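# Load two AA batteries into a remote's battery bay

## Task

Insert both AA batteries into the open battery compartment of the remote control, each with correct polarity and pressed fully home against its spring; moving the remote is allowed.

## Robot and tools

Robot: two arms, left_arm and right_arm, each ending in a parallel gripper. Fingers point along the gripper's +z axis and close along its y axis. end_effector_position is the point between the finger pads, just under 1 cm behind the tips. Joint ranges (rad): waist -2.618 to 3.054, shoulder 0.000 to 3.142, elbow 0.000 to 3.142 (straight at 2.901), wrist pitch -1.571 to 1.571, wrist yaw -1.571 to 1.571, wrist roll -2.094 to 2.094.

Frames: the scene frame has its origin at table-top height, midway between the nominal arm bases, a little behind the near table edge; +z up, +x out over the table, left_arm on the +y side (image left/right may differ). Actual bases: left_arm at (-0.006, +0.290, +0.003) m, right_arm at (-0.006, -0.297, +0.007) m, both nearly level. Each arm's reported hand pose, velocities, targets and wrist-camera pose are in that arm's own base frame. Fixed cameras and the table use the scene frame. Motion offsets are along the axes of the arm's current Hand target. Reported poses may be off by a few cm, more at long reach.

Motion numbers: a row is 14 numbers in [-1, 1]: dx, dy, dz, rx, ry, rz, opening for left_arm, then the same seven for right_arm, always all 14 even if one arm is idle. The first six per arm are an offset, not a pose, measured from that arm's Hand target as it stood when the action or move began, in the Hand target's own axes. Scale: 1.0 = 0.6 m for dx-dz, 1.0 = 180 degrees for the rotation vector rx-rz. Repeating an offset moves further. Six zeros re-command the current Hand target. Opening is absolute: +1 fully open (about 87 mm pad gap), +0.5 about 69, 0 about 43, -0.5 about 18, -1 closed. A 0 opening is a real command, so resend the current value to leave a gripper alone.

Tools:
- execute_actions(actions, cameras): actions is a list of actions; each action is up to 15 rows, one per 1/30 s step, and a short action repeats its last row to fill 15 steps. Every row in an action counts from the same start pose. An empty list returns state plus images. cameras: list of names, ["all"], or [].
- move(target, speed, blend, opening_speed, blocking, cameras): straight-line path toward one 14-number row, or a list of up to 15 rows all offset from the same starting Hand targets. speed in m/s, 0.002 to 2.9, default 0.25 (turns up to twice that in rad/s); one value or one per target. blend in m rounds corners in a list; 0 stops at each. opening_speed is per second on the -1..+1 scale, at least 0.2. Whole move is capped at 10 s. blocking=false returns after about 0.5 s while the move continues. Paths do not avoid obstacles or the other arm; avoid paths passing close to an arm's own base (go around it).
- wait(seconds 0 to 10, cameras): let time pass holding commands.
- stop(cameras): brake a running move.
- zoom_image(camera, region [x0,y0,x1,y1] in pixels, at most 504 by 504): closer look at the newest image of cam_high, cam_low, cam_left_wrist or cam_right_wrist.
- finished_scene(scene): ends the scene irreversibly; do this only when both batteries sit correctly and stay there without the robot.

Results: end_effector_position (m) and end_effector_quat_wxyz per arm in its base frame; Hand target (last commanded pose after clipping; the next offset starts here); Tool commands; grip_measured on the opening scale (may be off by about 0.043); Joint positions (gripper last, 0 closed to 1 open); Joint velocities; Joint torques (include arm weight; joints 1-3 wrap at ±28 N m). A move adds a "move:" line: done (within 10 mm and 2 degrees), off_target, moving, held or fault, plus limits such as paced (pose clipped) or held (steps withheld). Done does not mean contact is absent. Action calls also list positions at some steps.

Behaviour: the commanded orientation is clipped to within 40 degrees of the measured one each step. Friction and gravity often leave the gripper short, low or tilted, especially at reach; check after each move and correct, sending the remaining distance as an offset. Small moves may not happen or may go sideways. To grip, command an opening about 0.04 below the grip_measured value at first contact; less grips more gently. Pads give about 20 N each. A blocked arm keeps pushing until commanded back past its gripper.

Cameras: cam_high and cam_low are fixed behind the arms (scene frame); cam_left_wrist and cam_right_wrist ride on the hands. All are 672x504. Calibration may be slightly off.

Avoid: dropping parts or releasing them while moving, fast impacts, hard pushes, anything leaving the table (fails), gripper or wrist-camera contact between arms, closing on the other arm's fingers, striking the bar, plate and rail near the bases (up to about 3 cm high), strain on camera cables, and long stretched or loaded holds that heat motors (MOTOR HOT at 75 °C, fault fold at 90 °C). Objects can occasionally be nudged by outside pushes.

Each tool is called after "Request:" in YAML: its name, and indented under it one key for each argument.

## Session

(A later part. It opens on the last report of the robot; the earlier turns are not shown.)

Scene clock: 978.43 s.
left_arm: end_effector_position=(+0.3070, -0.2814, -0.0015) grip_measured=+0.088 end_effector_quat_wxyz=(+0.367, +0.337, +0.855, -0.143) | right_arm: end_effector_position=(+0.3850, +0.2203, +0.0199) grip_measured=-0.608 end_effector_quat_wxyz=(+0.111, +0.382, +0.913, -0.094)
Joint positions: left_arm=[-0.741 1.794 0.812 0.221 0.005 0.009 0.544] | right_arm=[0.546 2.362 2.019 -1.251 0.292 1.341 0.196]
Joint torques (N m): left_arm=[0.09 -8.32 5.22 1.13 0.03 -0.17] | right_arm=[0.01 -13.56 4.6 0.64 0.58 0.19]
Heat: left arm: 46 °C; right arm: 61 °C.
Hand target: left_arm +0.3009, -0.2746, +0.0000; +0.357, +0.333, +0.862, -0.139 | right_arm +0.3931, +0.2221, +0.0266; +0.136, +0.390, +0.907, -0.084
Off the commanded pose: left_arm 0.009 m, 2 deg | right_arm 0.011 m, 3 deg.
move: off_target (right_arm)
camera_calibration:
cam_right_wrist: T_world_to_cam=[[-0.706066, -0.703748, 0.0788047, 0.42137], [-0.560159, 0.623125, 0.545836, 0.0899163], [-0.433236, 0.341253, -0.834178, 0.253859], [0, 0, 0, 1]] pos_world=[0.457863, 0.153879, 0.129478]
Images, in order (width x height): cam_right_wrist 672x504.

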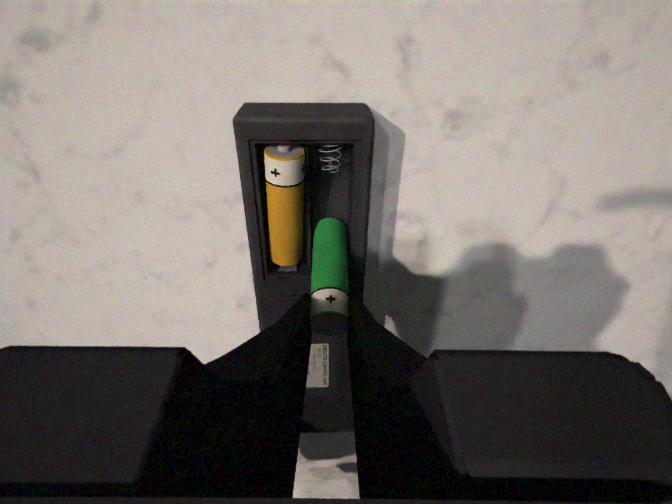

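Request:
move:
  target: [0,0,0,0,0,0,0, -0.003,0,0.021,0,0,0,-0.63]
  speed: 0.04
  cameras: ["cam_right_wrist"]

Request:
zoom_image:
  camera: "cam_right_wrist"
  region: [220, 120, 420, 400]

Scene clock: 985.17 s.
left_arm: end_effector_position=(+0.3070, -0.2814, -0.0015) grip_measured=+0.088 end_effector_quat_wxyz=(+0.367, +0.337, +0.855, -0.143) | right_arm: end_effector_position=(+0.3849, +0.2202, +0.0192) grip_measured=-0.608 end_effector_quat_wxyz=(+0.114, +0.382, +0.912, -0.090)
Joint positions: left_arm=[-0.741 1.794 0.812 0.221 0.005 0.009 0.544] | right_arm=[0.546 2.349 1.995 -1.229 0.292 1.341 0.196]
Joint torques (N m): left_arm=[0.12 -8.32 5.19 1.12 0.03 -0.16] | right_arm=[-0.87 -12.1 3.9 0.8 0.5 0.09]
Heat: left arm: 46 °C; right arm: 62 °C.
Hand target: left_arm +0.3009, -0.2746, +0.0000; +0.357, +0.333, +0.862, -0.139 | right_arm +0.3966, +0.2177, +0.0152; +0.136, +0.390, +0.907, -0.084
Off the commanded pose: left_arm 0.009 m, 2 deg | right_arm 0.013 m, 3 deg.
move: off_target (right_arm)
camera_calibration:
cam_right_wrist: T_world_to_cam=[[-0.70697, -0.703854, 0.0691609, 0.421797], [-0.564749, 0.62069, 0.543878, 0.0926766], [-0.425738, 0.345447, -0.836309, 0.249491], [0, 0, 0, 1]] pos_world=[0.456754, 0.153174, 0.129075]
Images, in order (width x height): cam_right_wrist 672x504.

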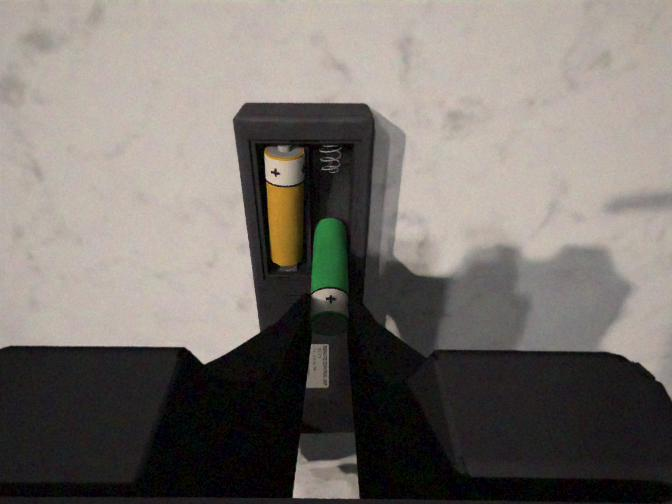

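Scaled by 1.800 from the camera's 672x504 image, which has a finer 960x720 frame.

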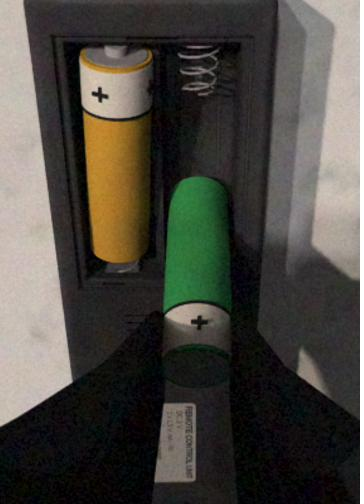

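Request:
move:
  target: [0,0,0,0,0,0,0, 0.0287,0,-0.0015,0,-0.01,0,-0.63]
  speed: 0.05
  cameras: ["cam_right_wrist"]

Request:
zoom_image:
  camera: "cam_right_wrist"
  region: [220, 120, 420, 400]

Scene clock: 994.53 s.
left_arm: end_effector_position=(+0.3070, -0.2814, -0.0015) grip_measured=+0.088 end_effector_quat_wxyz=(+0.367, +0.337, +0.855, -0.143) | right_arm: end_effector_position=(+0.3814, +0.2236, +0.0182) grip_measured=-0.608 end_effector_quat_wxyz=(+0.142, +0.380, +0.909, -0.100)
Joint positions: left_arm=[-0.741 1.794 0.812 0.221 0.005 0.009 0.544] | right_arm=[0.579 2.329 1.953 -1.202 0.349 1.373 0.196]
Joint torques (N m): left_arm=[0.12 -8.29 5.2 1.13 0.02 -0.16] | right_arm=[0.44 -11.18 3.74 0.79 0.33 0.27]
Heat: left arm: 46 °C; right arm: 60 °C.
Hand target: left_arm +0.3009, -0.2746, +0.0000; +0.357, +0.333, +0.862, -0.139 | right_arm +0.3851, +0.2297, +0.0106; +0.150, +0.389, +0.905, -0.090
Off the commanded pose: left_arm 0.009 m, 2 deg | right_arm 0.010 m, 2 deg.
move: done
camera_calibration:
cam_right_wrist: T_world_to_cam=[[-0.707119, -0.703998, 0.0660973, 0.422021], [-0.590048, 0.638996, 0.493485, 0.0955609], [-0.389649, 0.309952, -0.867239, 0.240757], [0, 0, 0, 1]] pos_world=[0.448615, 0.161416, 0.133742]
Images, in order (width x height): cam_right_wrist 672x504.

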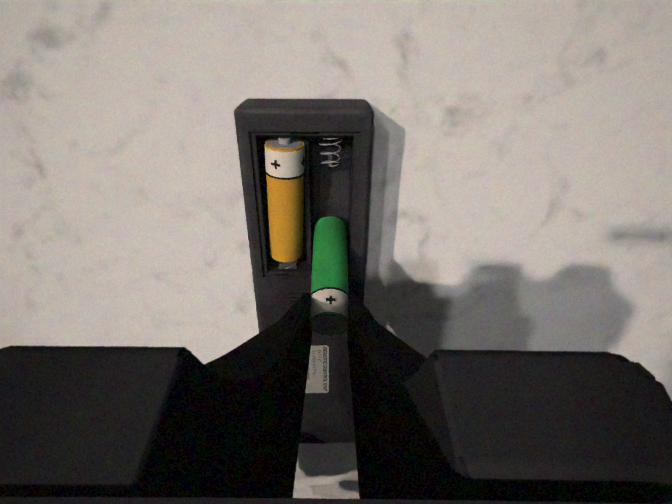

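Scaled by 1.800 from the camera's 672x504 image, which has a finer 960x720 frame.

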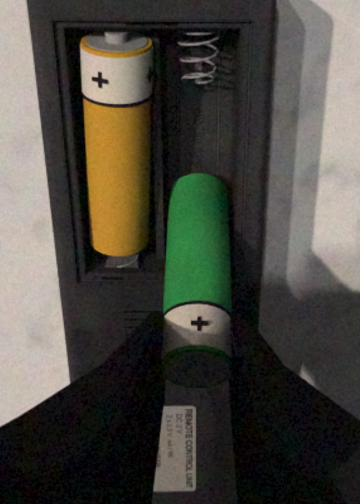

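Request:
move:
  target: [0,0,0,0,0,0,0, 0.022,0,0.005,0,-0.04,0,-0.63]
  speed: 0.06
  cameras: ["cam_right_wrist"]

Request:
zoom_image:
  camera: "cam_right_wrist"
  region: [220, 120, 420, 400]

Scene clock: 997.70 s.
left_arm: end_effector_position=(+0.3070, -0.2814, -0.0015) grip_measured=+0.088 end_effector_quat_wxyz=(+0.367, +0.337, +0.855, -0.143) | right_arm: end_effector_position=(+0.3810, +0.2233, +0.0184) grip_measured=-0.608 end_effector_quat_wxyz=(+0.141, +0.380, +0.909, -0.101)
Joint positions: left_arm=[-0.741 1.794 0.812 0.221 0.005 0.009 0.544] | right_arm=[0.579 2.329 1.953 -1.204 0.349 1.373 0.196]
Joint torques (N m): left_arm=[0.1 -8.35 5.18 1.13 0.02 -0.17] | right_arm=[-0.18 -11.45 5.27 0.41 0.25 -0.03]
Heat: left arm: 46 °C; right arm: 60 °C.
Hand target: left_arm +0.3009, -0.2746, +0.0000; +0.357, +0.333, +0.862, -0.139 | right_arm +0.3815, +0.2237, +0.0182; +0.142, +0.380, +0.908, -0.100 (not the last commanded pose)
Off the commanded pose: left_arm 0.009 m, 2 deg | right_arm 0.021 m, 8 deg.
move: held (right_arm; a check stopped the path); limits=held
pose unreachable (right arm): on one or more control steps of this call, first in action 0 (counted from 0), this arm could not follow its commanded pose, so it was not sent that pose on those steps. It may still have moved: this result reports where it is.
cause: moving toward the commanded pose would bring a part of the arm too close to another arm (this arm's wrist (the part past joint 5) and the left arm's wrist camera, 12 mm apart when this arm was first held).
camera_calibration:
cam_right_wrist: T_world_to_cam=[[-0.707312, -0.703642, 0.0677985, 0.421464], [-0.589074, 0.639718, 0.493713, 0.0948787], [-0.390769, 0.309271, -0.866978, 0.241367], [0, 0, 0, 1]] pos_world=[0.448316, 0.161217, 0.133842]
Images, in order (width x height): cam_right_wrist 672x504.

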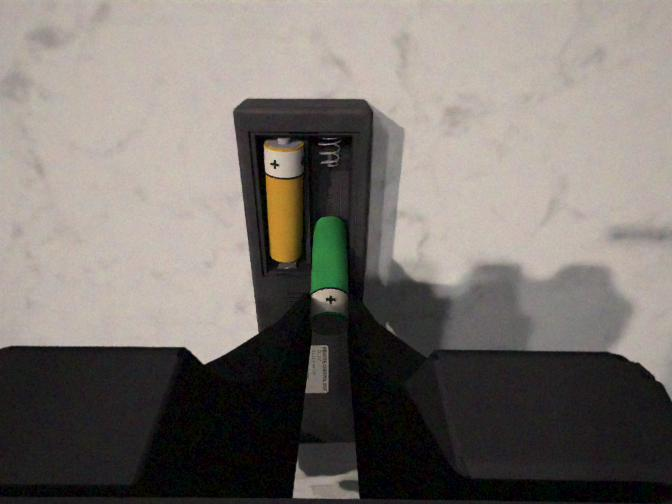

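Scaled by 1.800 from the camera's 672x504 image, which has a finer 960x720 frame.

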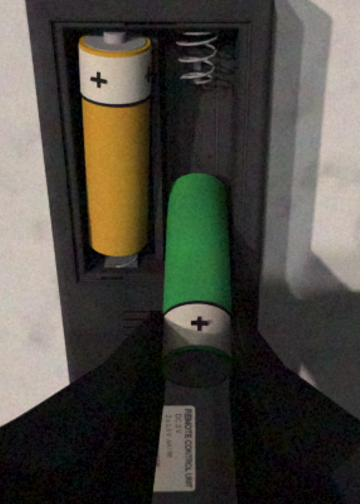

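Request:
move:
  target:
    - [0,0,0,0,0,0,0, -0.0062,0,-0.019,0,0,0,-0.64]
    - [0,0,0,0,0,0,0, -0.0473,-0.005,-0.0055,0,0,0,-0.64]
  speed: 0.06
  blend: [0.003,0]
  cameras: ["cam_right_wrist"]

Request:
zoom_image:
  camera: "cam_right_wrist"
  region: [220, 120, 420, 400]

Scene clock: 1009.57 s.
left_arm: end_effector_position=(+0.3070, -0.2814, -0.0015) grip_measured=+0.088 end_effector_quat_wxyz=(+0.367, +0.337, +0.855, -0.143) | right_arm: end_effector_position=(+0.3941, +0.2067, +0.0259) grip_measured=-0.608 end_effector_quat_wxyz=(+0.140, +0.385, +0.907, -0.099)
Joint positions: left_arm=[-0.741 1.794 0.812 0.221 0.005 0.009 0.544] | right_arm=[0.53 2.329 1.984 -1.218 0.344 1.333 0.196]
Joint torques (N m): left_arm=[0.06 -8.29 5.2 1.13 0.03 -0.17] | right_arm=[-0.91 -11.34 7.23 0.23 0.37 -0.25]
Heat: left arm: 46 °C; right arm: 61 °C.
Hand target: left_arm +0.3009, -0.2746, +0.0000; +0.357, +0.333, +0.862, -0.139 | right_arm +0.3977, +0.2037, +0.0310; +0.142, +0.380, +0.908, -0.100
Off the commanded pose: left_arm 0.009 m, 2 deg | right_arm 0.007 m, 1 deg.
move: done
camera_calibration:
cam_right_wrist: T_world_to_cam=[[-0.714786, -0.696405, 0.0640369, 0.420081], [-0.58191, 0.643049, 0.497864, 0.10589], [-0.387894, 0.318603, -0.864888, 0.255009], [0, 0, 0, 1]] pos_world=[0.460803, 0.143207, 0.140935]
Images, in order (width x height): cam_right_wrist 672x504.

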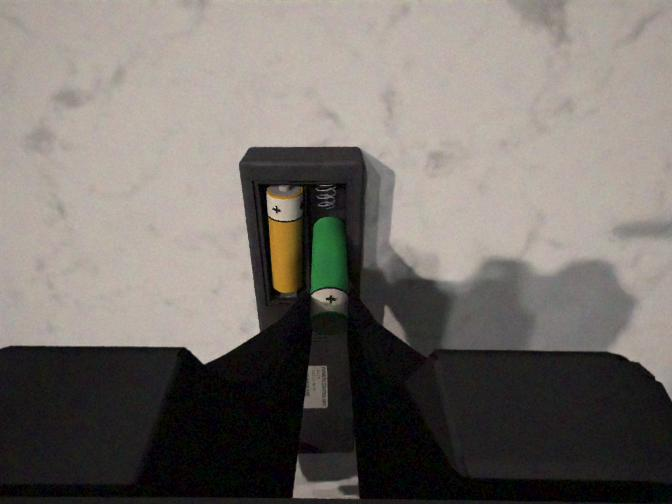

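Scaled by 1.800 from the camera's 672x504 image, which has a finer 960x720 frame.

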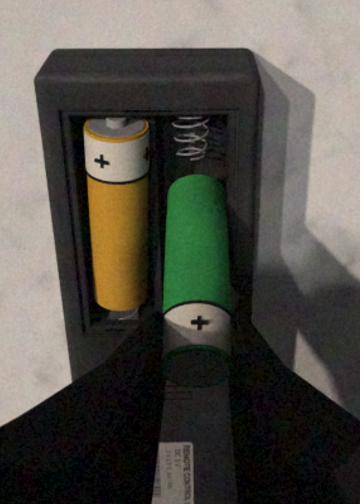

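Request:
move:
  target:
    - [0,0,0,0,0,0,0, 0.0062,0,0.019,0,0,0,-0.63]
    - [0,0,0,0,0,0,0, 0.04,0,0.0255,0,0,0,-0.63]
  speed: 0.05
  blend: [0.003,0]
  cameras: ["cam_right_wrist"]

Request:
zoom_image:
  camera: "cam_right_wrist"
  region: [220, 120, 420, 400]

Scene clock: 1017.00 s.
left_arm: end_effector_position=(+0.3070, -0.2814, -0.0015) grip_measured=+0.088 end_effector_quat_wxyz=(+0.367, +0.337, +0.855, -0.143) | right_arm: end_effector_position=(+0.3902, +0.2113, +0.0176) grip_measured=-0.608 end_effector_quat_wxyz=(+0.151, +0.376, +0.909, -0.100)
Joint positions: left_arm=[-0.741 1.794 0.812 0.221 0.005 0.009 0.544] | right_arm=[0.552 2.318 1.93 -1.168 0.365 1.334 0.196]
Joint torques (N m): left_arm=[0.13 -8.31 5.2 1.14 0.03 -0.16] | right_arm=[0.51 -10.89 3.49 0.56 0.17 0.17]
Heat: left arm: 46 °C; right arm: 61 °C.
Hand target: left_arm +0.3009, -0.2746, +0.0000; +0.357, +0.333, +0.862, -0.139 | right_arm +0.3844, +0.2150, +0.0086; +0.142, +0.380, +0.908, -0.100
Off the commanded pose: left_arm 0.009 m, 2 deg | right_arm 0.011 m, 1 deg.
move: off_target (right_arm); blend cut to 0 m at target 1
camera_calibration:
cam_right_wrist: T_world_to_cam=[[-0.701525, -0.709978, 0.0616019, 0.418691], [-0.603478, 0.637814, 0.478547, 0.114676], [-0.379049, 0.298537, -0.875898, 0.245837], [0, 0, 0, 1]] pos_world=[0.456111, 0.150728, 0.134658]
Images, in order (width x height): cam_right_wrist 672x504.

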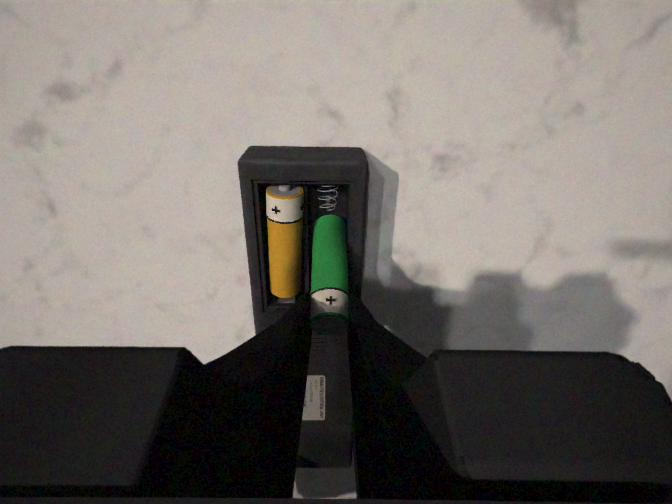

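Scaled by 1.800 from the camera's 672x504 image, which has a finer 960x720 frame.

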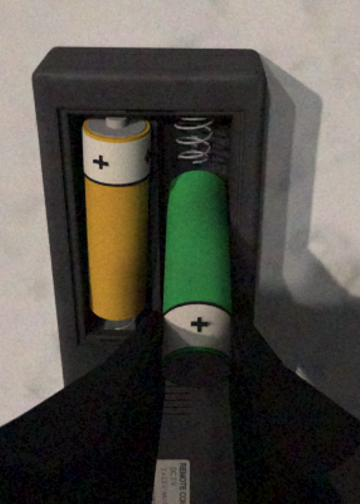

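Request:
move:
  target: [0,0,0,0,0,0,0, 0.01,0,0.001,0,0,0,-0.613]
  speed: 0.05
  cameras: ["cam_right_wrist"]

Request:
zoom_image:
  camera: "cam_right_wrist"
  region: [220, 120, 420, 400]

Scene clock: 1030.63 s.
left_arm: end_effector_position=(+0.3070, -0.2814, -0.0015) grip_measured=+0.088 end_effector_quat_wxyz=(+0.367, +0.337, +0.855, -0.143) | right_arm: end_effector_position=(+0.3891, +0.2125, +0.0171) grip_measured=-0.608 end_effector_quat_wxyz=(+0.158, +0.377, +0.907, -0.102)
Joint positions: left_arm=[-0.741 1.794 0.812 0.221 0.005 0.009 0.544] | right_arm=[0.561 2.313 1.918 -1.16 0.378 1.346 0.196]
Joint torques (N m): left_arm=[0.08 -8.28 5.19 1.12 0.03 -0.16] | right_arm=[0.68 -10.78 3.38 0.51 0.04 0.17]
Heat: left arm: 46 °C; right arm: 61 °C.
Hand target: left_arm +0.3009, -0.2746, +0.0000; +0.357, +0.333, +0.862, -0.139 | right_arm +0.3804, +0.2190, +0.0061; +0.142, +0.380, +0.908, -0.100
Off the commanded pose: left_arm 0.009 m, 2 deg | right_arm 0.015 m, 2 deg.
move: off_target (right_arm)
camera_calibration:
cam_right_wrist: T_world_to_cam=[[-0.704228, -0.707498, 0.059239, 0.419399], [-0.607185, 0.643414, 0.466202, 0.113926], [-0.367952, 0.292344, -0.882693, 0.241793], [0, 0, 0, 1]] pos_world=[0.453495, 0.152736, 0.135472]
Images, in order (width x height): cam_right_wrist 672x504.

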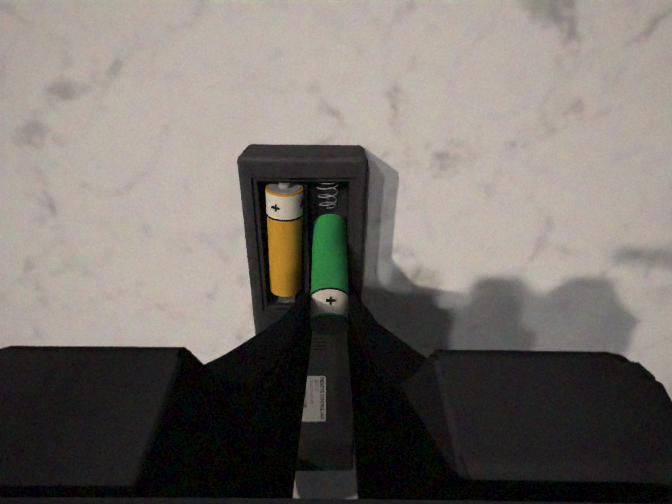

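Scaled by 1.800 from the camera's 672x504 image, which has a finer 960x720 frame.

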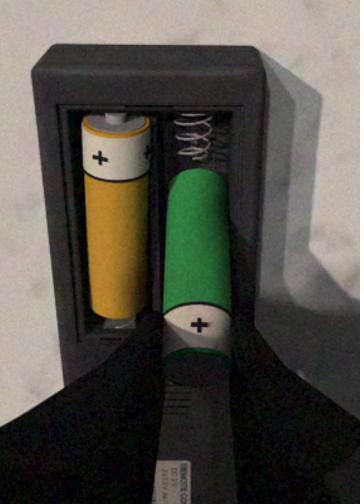

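Request:
move:
  target: [0,0,0,0,0,0,0, 0.004,0,0,0,0,0,-0.598]
  speed: 0.05
  opening_speed: 0.2
  cameras: ["cam_right_wrist"]

Request:
zoom_image:
  camera: "cam_right_wrist"
  region: [220, 120, 420, 400]

Scene clock: 1036.80 s.
left_arm: end_effector_position=(+0.3070, -0.2814, -0.0015) grip_measured=+0.088 end_effector_quat_wxyz=(+0.367, +0.337, +0.855, -0.143) | right_arm: end_effector_position=(+0.3846, +0.2165, +0.0147) grip_measured=-0.596 end_effector_quat_wxyz=(+0.152, +0.375, +0.909, -0.101)
Joint positions: left_arm=[-0.741 1.794 0.812 0.221 0.005 0.009 0.544] | right_arm=[0.57 2.313 1.909 -1.158 0.368 1.349 0.202]
Joint torques (N m): left_arm=[0.05 -8.31 5.18 1.14 0.03 -0.16] | right_arm=[-0.54 -11.62 5.35 0.41 0.34 0]
Heat: left arm: 46 °C; right arm: 60 °C.
Hand target: left_arm +0.3009, -0.2746, +0.0000; +0.357, +0.333, +0.862, -0.139 | right_arm +0.3855, +0.2151, +0.0148; +0.153, +0.376, +0.908, -0.101 (not the last commanded pose)
Off the commanded pose: left_arm 0.009 m, 2 deg | right_arm 0.012 m, 1 deg.
move: held (right_arm; a check stopped the path); limits=held
pose unreachable (right arm): on one or more control steps of this call, first in action 0 (counted from 0), this arm could not follow its commanded pose, so it was not sent that pose on those steps. It may still have moved: this result reports where it is.
cause: moving toward the commanded pose would bring a part of the arm too close to another arm (this arm's wrist (the part past joint 5) and the left arm's wrist camera, where that arm would come to rest).
camera_calibration:
cam_right_wrist: T_world_to_cam=[[-0.699571, -0.711863, 0.0620637, 0.418397], [-0.606117, 0.637158, 0.476079, 0.110581], [-0.378447, 0.295433, -0.87721, 0.240164], [0, 0, 0, 1]] pos_world=[0.450613, 0.156431, 0.132061]
Images, in order (width x height): cam_right_wrist 672x504.

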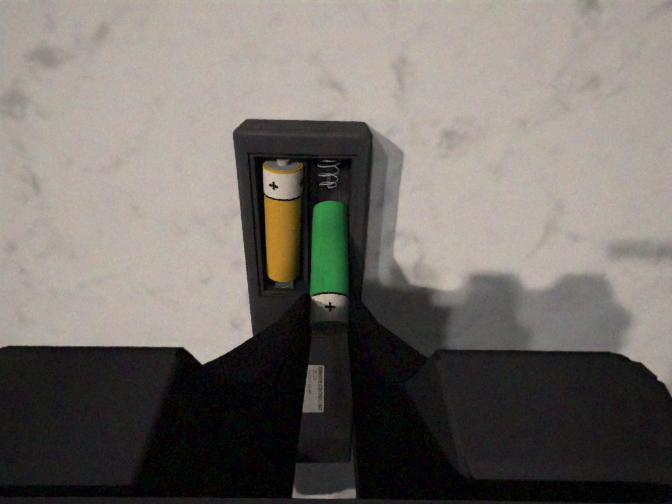

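Scaled by 1.800 from the camera's 672x504 image, which has a finer 960x720 frame.

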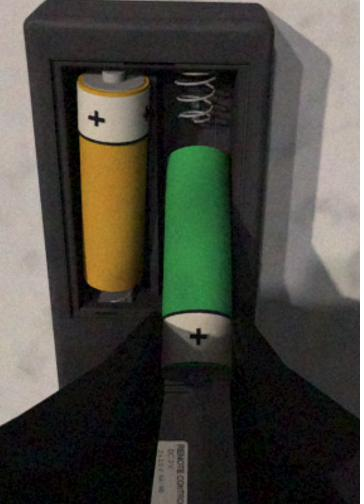

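Request:
move:
  target: [0,0,0,0,0,0,0, 0.0,0,0.026,0,0,0,-0.60]
  speed: 0.05
  cameras: ["cam_right_wrist"]

Request:
zoom_image:
  camera: "cam_right_wrist"
  region: [220, 120, 420, 400]

Scene clock: 1041.00 s.
left_arm: end_effector_position=(+0.3070, -0.2814, -0.0015) grip_measured=+0.088 end_effector_quat_wxyz=(+0.367, +0.337, +0.855, -0.143) | right_arm: end_effector_position=(+0.3797, +0.2206, +0.0081) grip_measured=-0.597 end_effector_quat_wxyz=(+0.138, +0.375, +0.912, -0.093)
Joint positions: left_arm=[-0.741 1.794 0.812 0.221 0.005 0.009 0.544] | right_arm=[0.57 2.313 1.886 -1.137 0.334 1.349 0.201]
Joint torques (N m): left_arm=[0.09 -8.32 5.22 1.14 0.03 -0.16] | right_arm=[-1.47 -10.63 4.08 0.69 0.57 -0.13]
Heat: left arm: 46 °C; right arm: 60 °C.
Hand target: left_arm +0.3009, -0.2746, +0.0000; +0.357, +0.333, +0.862, -0.139 | right_arm +0.3887, +0.2104, +0.0003; +0.153, +0.376, +0.908, -0.101
Off the commanded pose: left_arm 0.009 m, 2 deg | right_arm 0.016 m, 2 deg.
move: off_target (right_arm)
camera_calibration:
cam_right_wrist: T_world_to_cam=[[-0.698107, -0.71366, 0.0577583, 0.418184], [-0.595902, 0.623842, 0.505689, 0.107054], [-0.396923, 0.318607, -0.86078, 0.233056], [0, 0, 0, 1]] pos_world=[0.448235, 0.157404, 0.12232]
Images, in order (width x height): cam_right_wrist 672x504.

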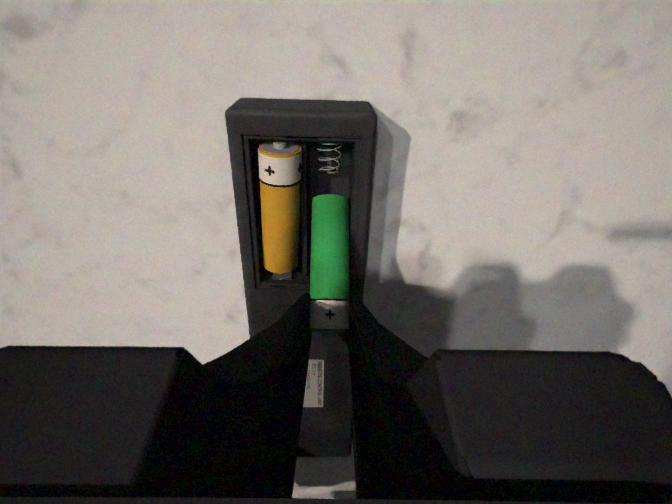

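Scaled by 1.800 from the camera's 672x504 image, which has a finer 960x720 frame.

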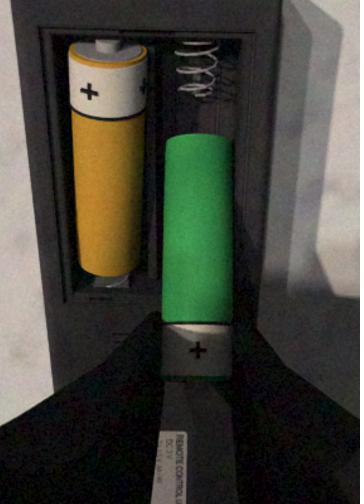

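Request:
move:
  target:
    - [0,0,0,0,0,0,0, 0,0,0,0,0,0,-0.65]
    - [0,0,0,0,0,0,0, -0.035,-0.005,0.011,0,0,0,-0.65]
  speed: 0.06
  cameras: ["cam_right_wrist"]

Request:
zoom_image:
  camera: "cam_right_wrist"
  region: [220, 120, 420, 400]

Scene clock: 1046.50 s.
left_arm: end_effector_position=(+0.3070, -0.2814, -0.0015) grip_measured=+0.088 end_effector_quat_wxyz=(+0.367, +0.337, +0.855, -0.143) | right_arm: end_effector_position=(+0.3802, +0.2182, +0.0085) grip_measured=-0.609 end_effector_quat_wxyz=(+0.121, +0.365, +0.919, -0.083)
Joint positions: left_arm=[-0.741 1.794 0.812 0.221 0.005 0.009 0.544] | right_arm=[0.549 2.31 1.886 -1.133 0.293 1.304 0.195]
Joint torques (N m): left_arm=[0.08 -8.28 5.24 1.13 0.02 -0.17] | right_arm=[-3.75 -10.4 4.85 0.73 0.95 -0.2]
Heat: left arm: 46 °C; right arm: 60 °C.
Hand target: left_arm +0.3009, -0.2746, +0.0000; +0.357, +0.333, +0.862, -0.139 | right_arm +0.4020, +0.1926, +0.0019; +0.153, +0.376, +0.908, -0.101
Off the commanded pose: left_arm 0.009 m, 2 deg | right_arm 0.034 m, 5 deg.
move: off_target (right_arm)
camera_calibration:
cam_right_wrist: T_world_to_cam=[[-0.679672, -0.731424, 0.0553567, 0.41363], [-0.595589, 0.594347, 0.540394, 0.114517], [-0.428158, 0.334321, -0.839589, 0.242562], [0, 0, 0, 1]] pos_world=[0.453193, 0.153382, 0.118871]
Images, in order (width x height): cam_right_wrist 672x504.

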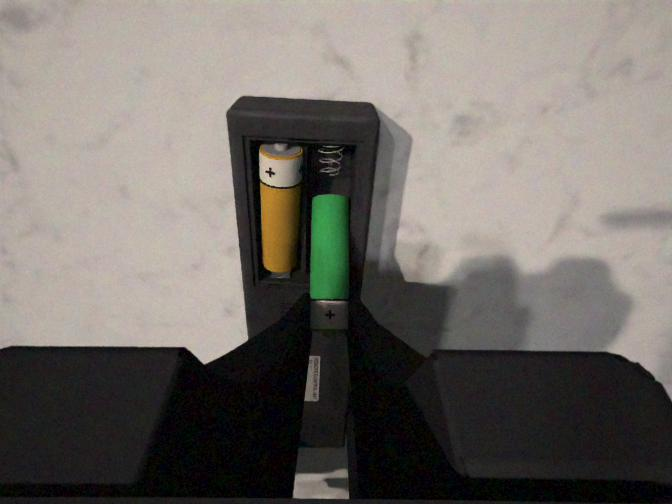

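Scaled by 1.800 from the camera's 672x504 image, which has a finer 960x720 frame.

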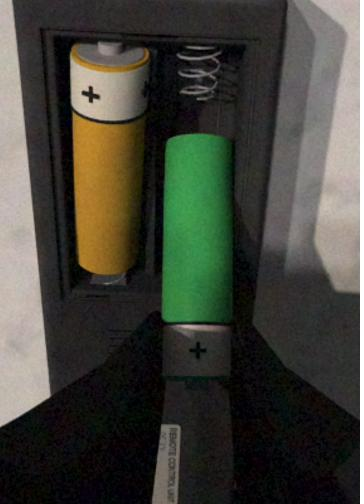

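Request:
move:
  target: [0,0,0,0,0,0,0, -0.006,-0.003,-0.013,0,0,0,-0.65]
  speed: 0.06
  cameras: ["cam_right_wrist"]

Request:
zoom_image:
  camera: "cam_right_wrist"
  region: [220, 120, 420, 400]

Scene clock: 1050.70 s.
left_arm: end_effector_position=(+0.3070, -0.2814, -0.0015) grip_measured=+0.088 end_effector_quat_wxyz=(+0.367, +0.337, +0.855, -0.143) | right_arm: end_effector_position=(+0.3813, +0.2174, +0.0100) grip_measured=-0.609 end_effector_quat_wxyz=(+0.120, +0.366, +0.919, -0.081)
Joint positions: left_arm=[-0.741 1.794 0.812 0.221 0.005 0.009 0.544] | right_arm=[0.545 2.31 1.891 -1.137 0.29 1.301 0.195]
Joint torques (N m): left_arm=[0.09 -8.32 5.23 1.13 0.03 -0.16] | right_arm=[-3.67 -11.32 5.57 0.55 0.96 -0.18]
Heat: left arm: 46 °C; right arm: 59 °C.
Hand target: left_arm +0.3009, -0.2746, +0.0000; +0.357, +0.333, +0.862, -0.139 | right_arm +0.4015, +0.1914, +0.0105; +0.152, +0.376, +0.908, -0.101
Off the commanded pose: left_arm 0.009 m, 2 deg | right_arm 0.033 m, 5 deg.
move: off_target (right_arm)
camera_calibration:
cam_right_wrist: T_world_to_cam=[[-0.680741, -0.730584, 0.0532799, 0.413964], [-0.594293, 0.593343, 0.542918, 0.114562], [-0.428261, 0.337923, -0.838094, 0.243791], [0, 0, 0, 1]] pos_world=[0.454292, 0.152078, 0.120066]
Images, in order (width x height): cam_right_wrist 672x504.

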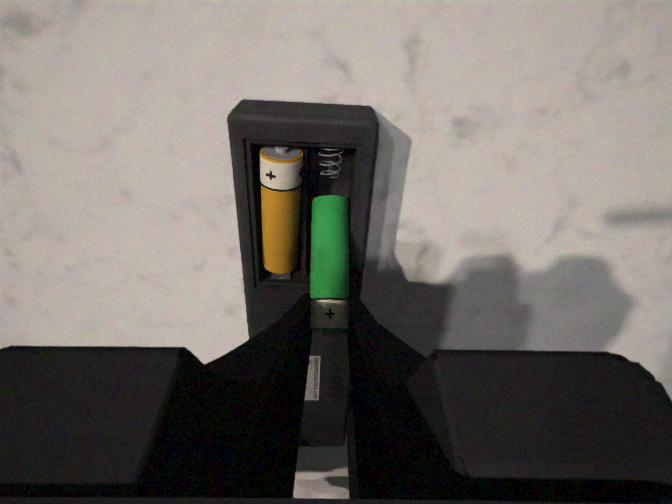

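Scaled by 1.800 from the camera's 672x504 image, which has a finer 960x720 frame.

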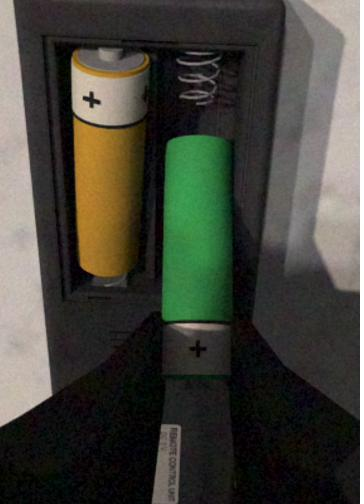

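Request:
move:
  target: [0,0,0,0,0,0,0, -0.004,-0.003,-0.017,0,0,0,-0.65]
  speed: 0.06
  cameras: ["cam_right_wrist"]

Request:
zoom_image:
  camera: "cam_right_wrist"
  region: [220, 120, 420, 400]

Scene clock: 1055.07 s.
left_arm: end_effector_position=(+0.3070, -0.2814, -0.0015) grip_measured=+0.088 end_effector_quat_wxyz=(+0.367, +0.337, +0.855, -0.143) | right_arm: end_effector_position=(+0.3825, +0.2162, +0.0119) grip_measured=-0.609 end_effector_quat_wxyz=(+0.120, +0.368, +0.919, -0.081)
Joint positions: left_arm=[-0.741 1.794 0.812 0.221 0.005 0.009 0.544] | right_arm=[0.541 2.31 1.898 -1.144 0.29 1.301 0.195]
Joint torques (N m): left_arm=[0.12 -8.32 5.27 1.13 0.02 -0.16] | right_arm=[-2.97 -12.4 6.42 0.33 0.95 -0.14]
Heat: left arm: 47 °C; right arm: 58 °C.
Hand target: left_arm +0.3009, -0.2746, +0.0000; +0.357, +0.333, +0.862, -0.139 | right_arm +0.3998, +0.1916, +0.0210; +0.152, +0.376, +0.908, -0.101
Off the commanded pose: left_arm 0.009 m, 2 deg | right_arm 0.031 m, 5 deg.
move: off_target (right_arm)
camera_calibration:
cam_right_wrist: T_world_to_cam=[[-0.683354, -0.728188, 0.0526221, 0.414279], [-0.592501, 0.595245, 0.542795, 0.113812], [-0.42658, 0.339742, -0.838215, 0.245334], [0, 0, 0, 1]] pos_world=[0.455187, 0.150577, 0.122066]
Images, in order (width x height): cam_right_wrist 672x504.

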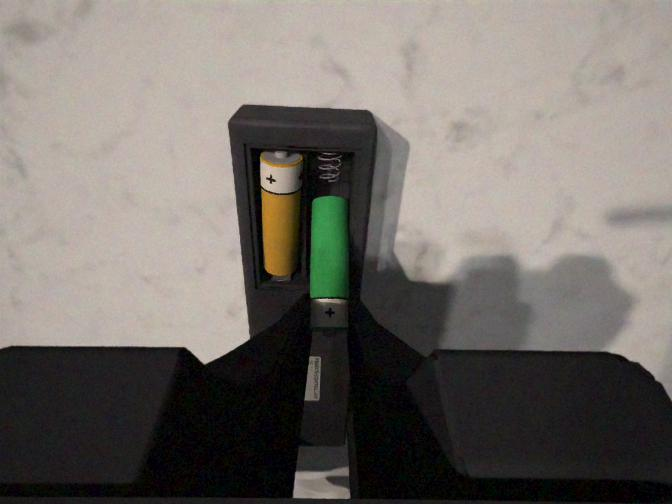

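Scaled by 1.800 from the camera's 672x504 image, which has a finer 960x720 frame.

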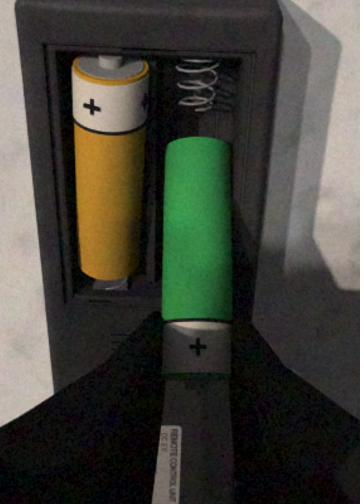

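Request:
move:
  target: [0,0,0,0,0,0,0, -0.04,-0.006,0.012,0,0,0,-0.65]
  speed: 0.06
  cameras: ["cam_right_wrist"]

Request:
zoom_image:
  camera: "cam_right_wrist"
  region: [220, 120, 420, 400]

Scene clock: 1058.90 s.
left_arm: end_effector_position=(+0.3072, -0.2830, -0.0005) grip_measured=+0.088 end_effector_quat_wxyz=(+0.369, +0.338, +0.853, -0.146) | right_arm: end_effector_position=(+0.3925, +0.2027, +0.0167) grip_measured=-0.609 end_effector_quat_wxyz=(+0.111, +0.367, +0.921, -0.073)
Joint positions: left_arm=[-0.742 1.793 0.812 0.227 0.009 0.009 0.544] | right_arm=[0.495 2.31 1.919 -1.149 0.265 1.248 0.195]
Joint torques (N m): left_arm=[0.14 -8.29 5.2 1.08 -0.02 -0.16] | right_arm=[-3.55 -11.62 6.74 0.43 1.17 -0.24]
Heat: left arm: 47 °C; right arm: 58 °C.
Hand target: left_arm +0.3010, -0.2745, +0.0000; +0.357, +0.333, +0.862, -0.139 | right_arm +0.4148, +0.1714, +0.0230; +0.153, +0.376, +0.908, -0.101
Off the commanded pose: left_arm 0.011 m, 2 deg | right_arm 0.039 m, 6 deg.
move: off_target (left_arm, right_arm)
camera_calibration:
cam_right_wrist: T_world_to_cam=[[-0.67961, -0.732184, 0.0451369, 0.41058], [-0.588884, 0.58122, 0.561604, 0.126341], [-0.437432, 0.355091, -0.826174, 0.25917], [0, 0, 0, 1]] pos_world=[0.466803, 0.135159, 0.124634]
Images, in order (width x height): cam_right_wrist 672x504.

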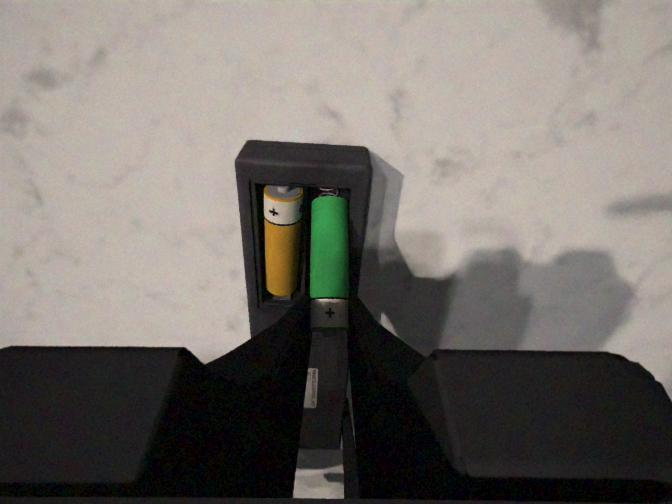

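Scaled by 1.800 from the camera's 672x504 image, which has a finer 960x720 frame.

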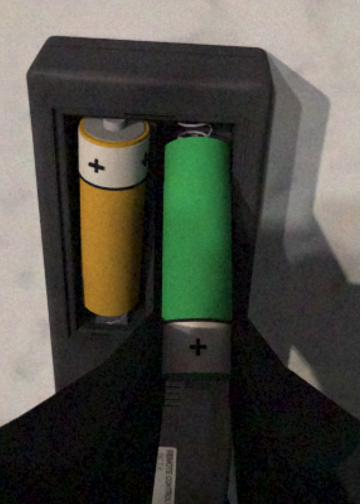

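Request:
move:
  target: [0,0,0,0,0,0,0, 0.023,0,0.0275,0,0.02,0,-0.613]
  speed: 0.05
  cameras: ["cam_right_wrist","cam_left_wrist"]

Request:
zoom_image:
  camera: "cam_right_wrist"
  region: [220, 120, 420, 400]

Request:
zoom_image:
  camera: "cam_left_wrist"
  region: [240, 0, 440, 100]

Scene clock: 1064.97 s.
left_arm: end_effector_position=(+0.3072, -0.2830, -0.0005) grip_measured=+0.088 end_effector_quat_wxyz=(+0.369, +0.338, +0.853, -0.146) | right_arm: end_effector_position=(+0.3919, +0.2034, +0.0153) grip_measured=-0.608 end_effector_quat_wxyz=(+0.096, +0.371, +0.922, -0.062)
Joint positions: left_arm=[-0.742 1.793 0.812 0.227 0.009 0.009 0.544] | right_arm=[0.481 2.31 1.913 -1.143 0.226 1.242 0.196]
Joint torques (N m): left_arm=[0.16 -8.29 5.2 1.07 -0.01 -0.16] | right_arm=[-3.48 -9.65 3.97 0.75 0.95 -0.18]
Heat: left arm: 47 °C; right arm: 57 °C.
Hand target: left_arm +0.3010, -0.2745, +0.0000; +0.357, +0.333, +0.862, -0.139 | right_arm +0.4088, +0.1753, +0.0027; +0.124, +0.379, +0.913, -0.089
Off the commanded pose: left_arm 0.011 m, 2 deg | right_arm 0.035 m, 5 deg.
move: off_target (left_arm, right_arm)
camera_calibration:
cam_left_wrist: T_world_to_cam=[[-0.674452, -0.738314, 0.00245383, -0.00344017], [-0.7361, 0.67268, 0.0752228, 0.434432], [-0.0571887, 0.0489279, -0.997164, 0.172105], [0, 0, 0, 1]] pos_world=[0.327307, -0.303194, 0.138946]
cam_right_wrist: T_world_to_cam=[[-0.683182, -0.729505, 0.0329287, 0.411696], [-0.574828, 0.565043, 0.591861, 0.123767], [-0.450371, 0.38542, -0.805367, 0.256019], [0, 0, 0, 1]] pos_world=[0.467712, 0.131726, 0.11938]
Images, in order (width x height): cam_left_wrist 672x504, cam_right_wrist 672x504.

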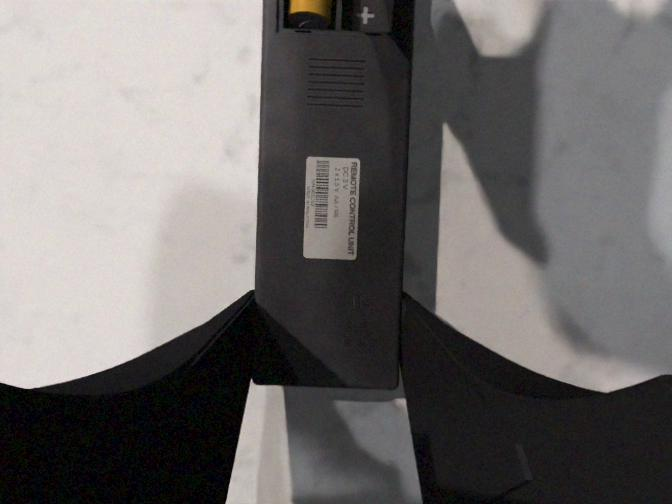

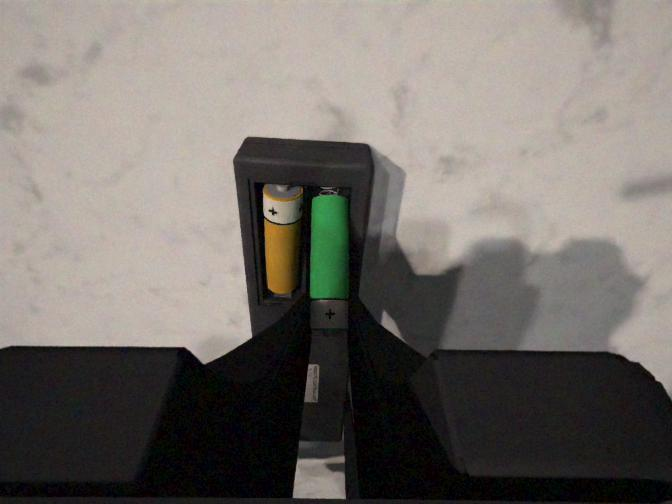

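Scaled by 1.800 from the camera's 672x504 image, which has a finer 960x720 frame.

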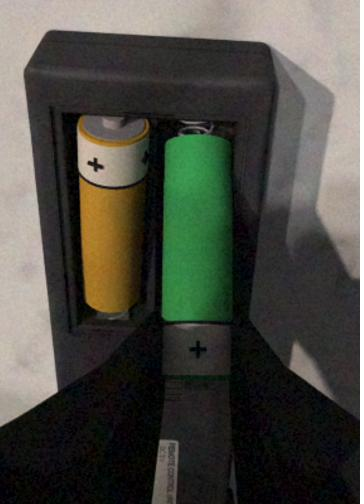

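Scaled by 2.520 from the camera's 672x504 image, which has a finer 960x720 frame.

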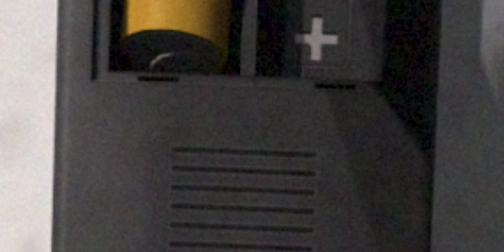

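Request:
move:
  target: [0,0,0,0,0,0,0, 0.003,0,0.004,0,0,0,-0.598]
  speed: 0.05
  opening_speed: 0.2
  cameras: ["cam_right_wrist","cam_left_wrist"]

Request:
zoom_image:
  camera: "cam_right_wrist"
  region: [220, 120, 420, 400]

Request:
zoom_image:
  camera: "cam_left_wrist"
  region: [240, 0, 440, 100]

Scene clock: 1069.23 s.
left_arm: end_effector_position=(+0.3072, -0.2830, -0.0005) grip_measured=+0.088 end_effector_quat_wxyz=(+0.369, +0.338, +0.853, -0.146) | right_arm: end_effector_position=(+0.3905, +0.2044, +0.0128) grip_measured=-0.596 end_effector_quat_wxyz=(+0.092, +0.370, +0.922, -0.059)
Joint positions: left_arm=[-0.742 1.793 0.812 0.227 0.009 0.009 0.544] | right_arm=[0.481 2.31 1.903 -1.134 0.217 1.241 0.202]
Joint torques (N m): left_arm=[0.2 -8.31 5.2 1.09 -0.02 -0.15] | right_arm=[-3.32 -9.58 4.16 0.79 1.01 -0.18]
Heat: left arm: 47 °C; right arm: 57 °C.
Hand target: left_arm +0.3010, -0.2745, +0.0000; +0.357, +0.333, +0.862, -0.139 | right_arm +0.4079, +0.1759, -0.0001; +0.124, +0.379, +0.913, -0.089
Off the commanded pose: left_arm 0.011 m, 2 deg | right_arm 0.036 m, 5 deg.
move: off_target (left_arm, right_arm)
camera_calibration:
cam_left_wrist: T_world_to_cam=[[-0.674452, -0.738314, 0.00245383, -0.00344017], [-0.7361, 0.67268, 0.0752228, 0.434432], [-0.0571887, 0.0489279, -0.997164, 0.172105], [0, 0, 0, 1]] pos_world=[0.327307, -0.303194, 0.138946]
cam_right_wrist: T_world_to_cam=[[-0.682558, -0.73015, 0.0315638, 0.411505], [-0.571881, 0.560499, 0.598994, 0.123504], [-0.455047, 0.390797, -0.800132, 0.253627], [0, 0, 0, 1]] pos_world=[0.466918, 0.13212, 0.115968]
Images, in order (width x height): cam_left_wrist 672x504, cam_right_wrist 672x504.

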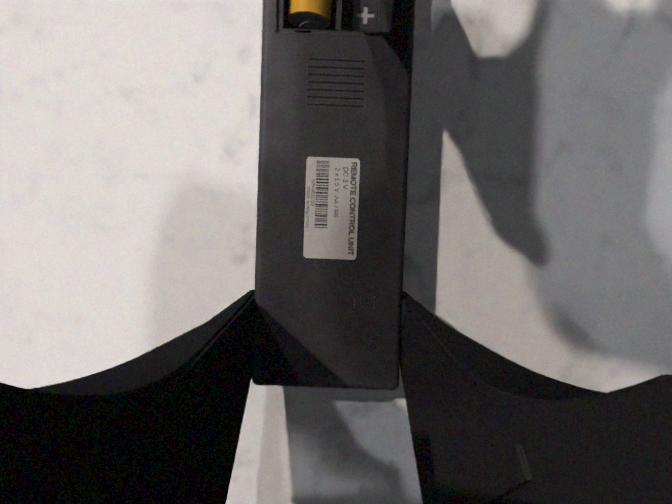

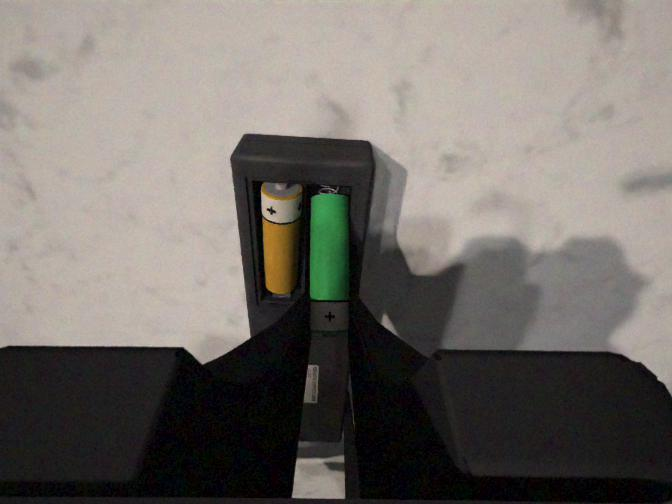

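Scaled by 1.800 from the camera's 672x504 image, which has a finer 960x720 frame.

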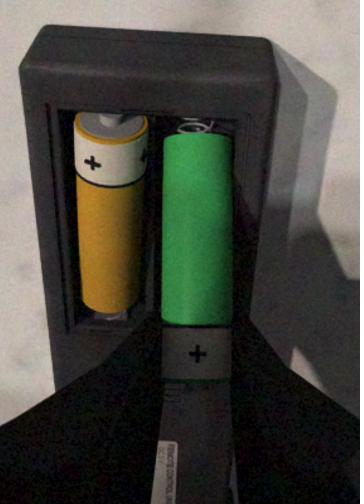

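Scaled by 2.520 from the camera's 672x504 image, which has a finer 960x720 frame.

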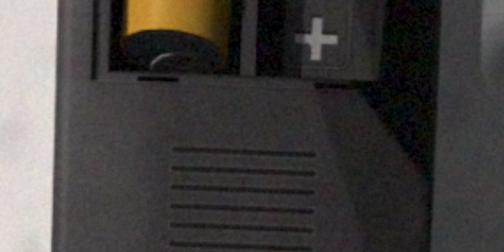

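Request:
move:
  target: [0,0,0,0,0,0,0, 0.008,0,0.022,0,0.01,0,-0.598]
  speed: 0.05
  cameras: ["cam_right_wrist","cam_left_wrist"]

Request:
zoom_image:
  camera: "cam_right_wrist"
  region: [220, 120, 420, 400]

Request:
zoom_image:
  camera: "cam_left_wrist"
  region: [240, 0, 440, 100]

Scene clock: 1073.90 s.
left_arm: end_effector_position=(+0.3072, -0.2829, -0.0005) grip_measured=+0.088 end_effector_quat_wxyz=(+0.369, +0.339, +0.853, -0.146) | right_arm: end_effector_position=(+0.3866, +0.2076, +0.0028) grip_measured=-0.596 end_effector_quat_wxyz=(+0.075, +0.370, +0.925, -0.050)
Joint positions: left_arm=[-0.742 1.793 0.812 0.226 0.009 0.01 0.544] | right_arm=[0.476 2.319 1.878 -1.108 0.18 1.235 0.202]
Joint torques (N m): left_arm=[0.16 -8.29 5.2 1.08 -0.02 -0.18] | right_arm=[-3.73 -8.85 4.19 0.8 1.08 -0.17]
Heat: left arm: 47 °C; right arm: 56 °C.
Hand target: left_arm +0.3010, -0.2745, +0.0000; +0.357, +0.333, +0.862, -0.139 | right_arm +0.4067, +0.1757, -0.0141; +0.110, +0.381, +0.914, -0.083
Off the commanded pose: left_arm 0.010 m, 2 deg | right_arm 0.041 m, 6 deg.
move: off_target (right_arm)
camera_calibration:
cam_left_wrist: T_world_to_cam=[[-0.675237, -0.7376, 0.0013716, -0.00288077], [-0.73542, 0.673382, 0.0755885, 0.434305], [-0.0566777, 0.0500314, -0.997138, 0.172164], [0, 0, 0, 1]] pos_world=[0.327209, -0.303192, 0.138847]
cam_right_wrist: T_world_to_cam=[[-0.680053, -0.732649, 0.027446, 0.411003], [-0.557846, 0.541364, 0.629072, 0.123908], [-0.475748, 0.412492, -0.776862, 0.246176], [0, 0, 0, 1]] pos_world=[0.465742, 0.132496, 0.102017]
Images, in order (width x height): cam_left_wrist 672x504, cam_right_wrist 672x504.

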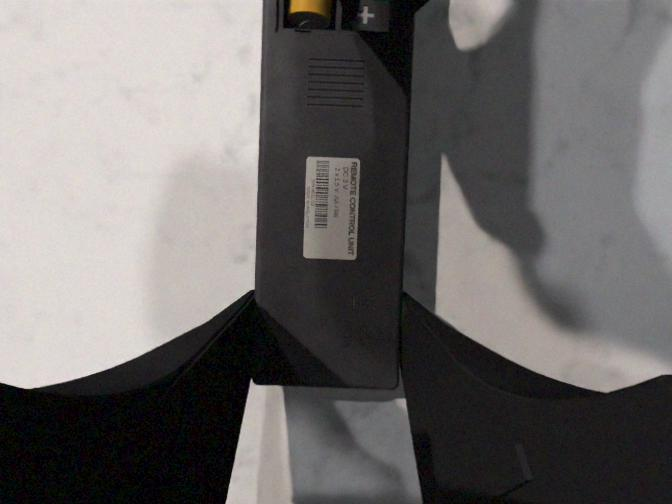

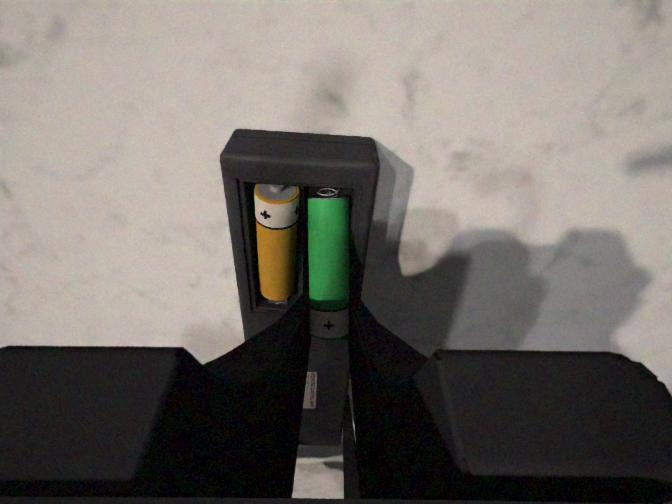

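Scaled by 1.800 from the camera's 672x504 image, which has a finer 960x720 frame.

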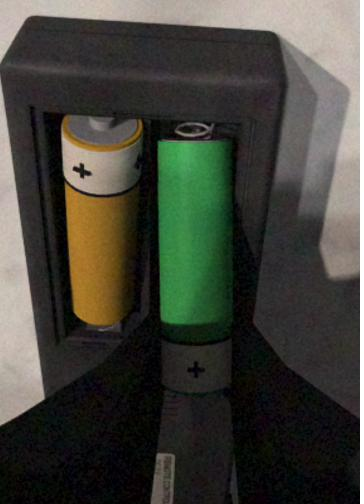

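Scaled by 2.520 from the camera's 672x504 image, which has a finer 960x720 frame.

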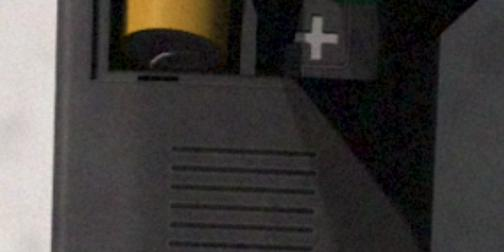

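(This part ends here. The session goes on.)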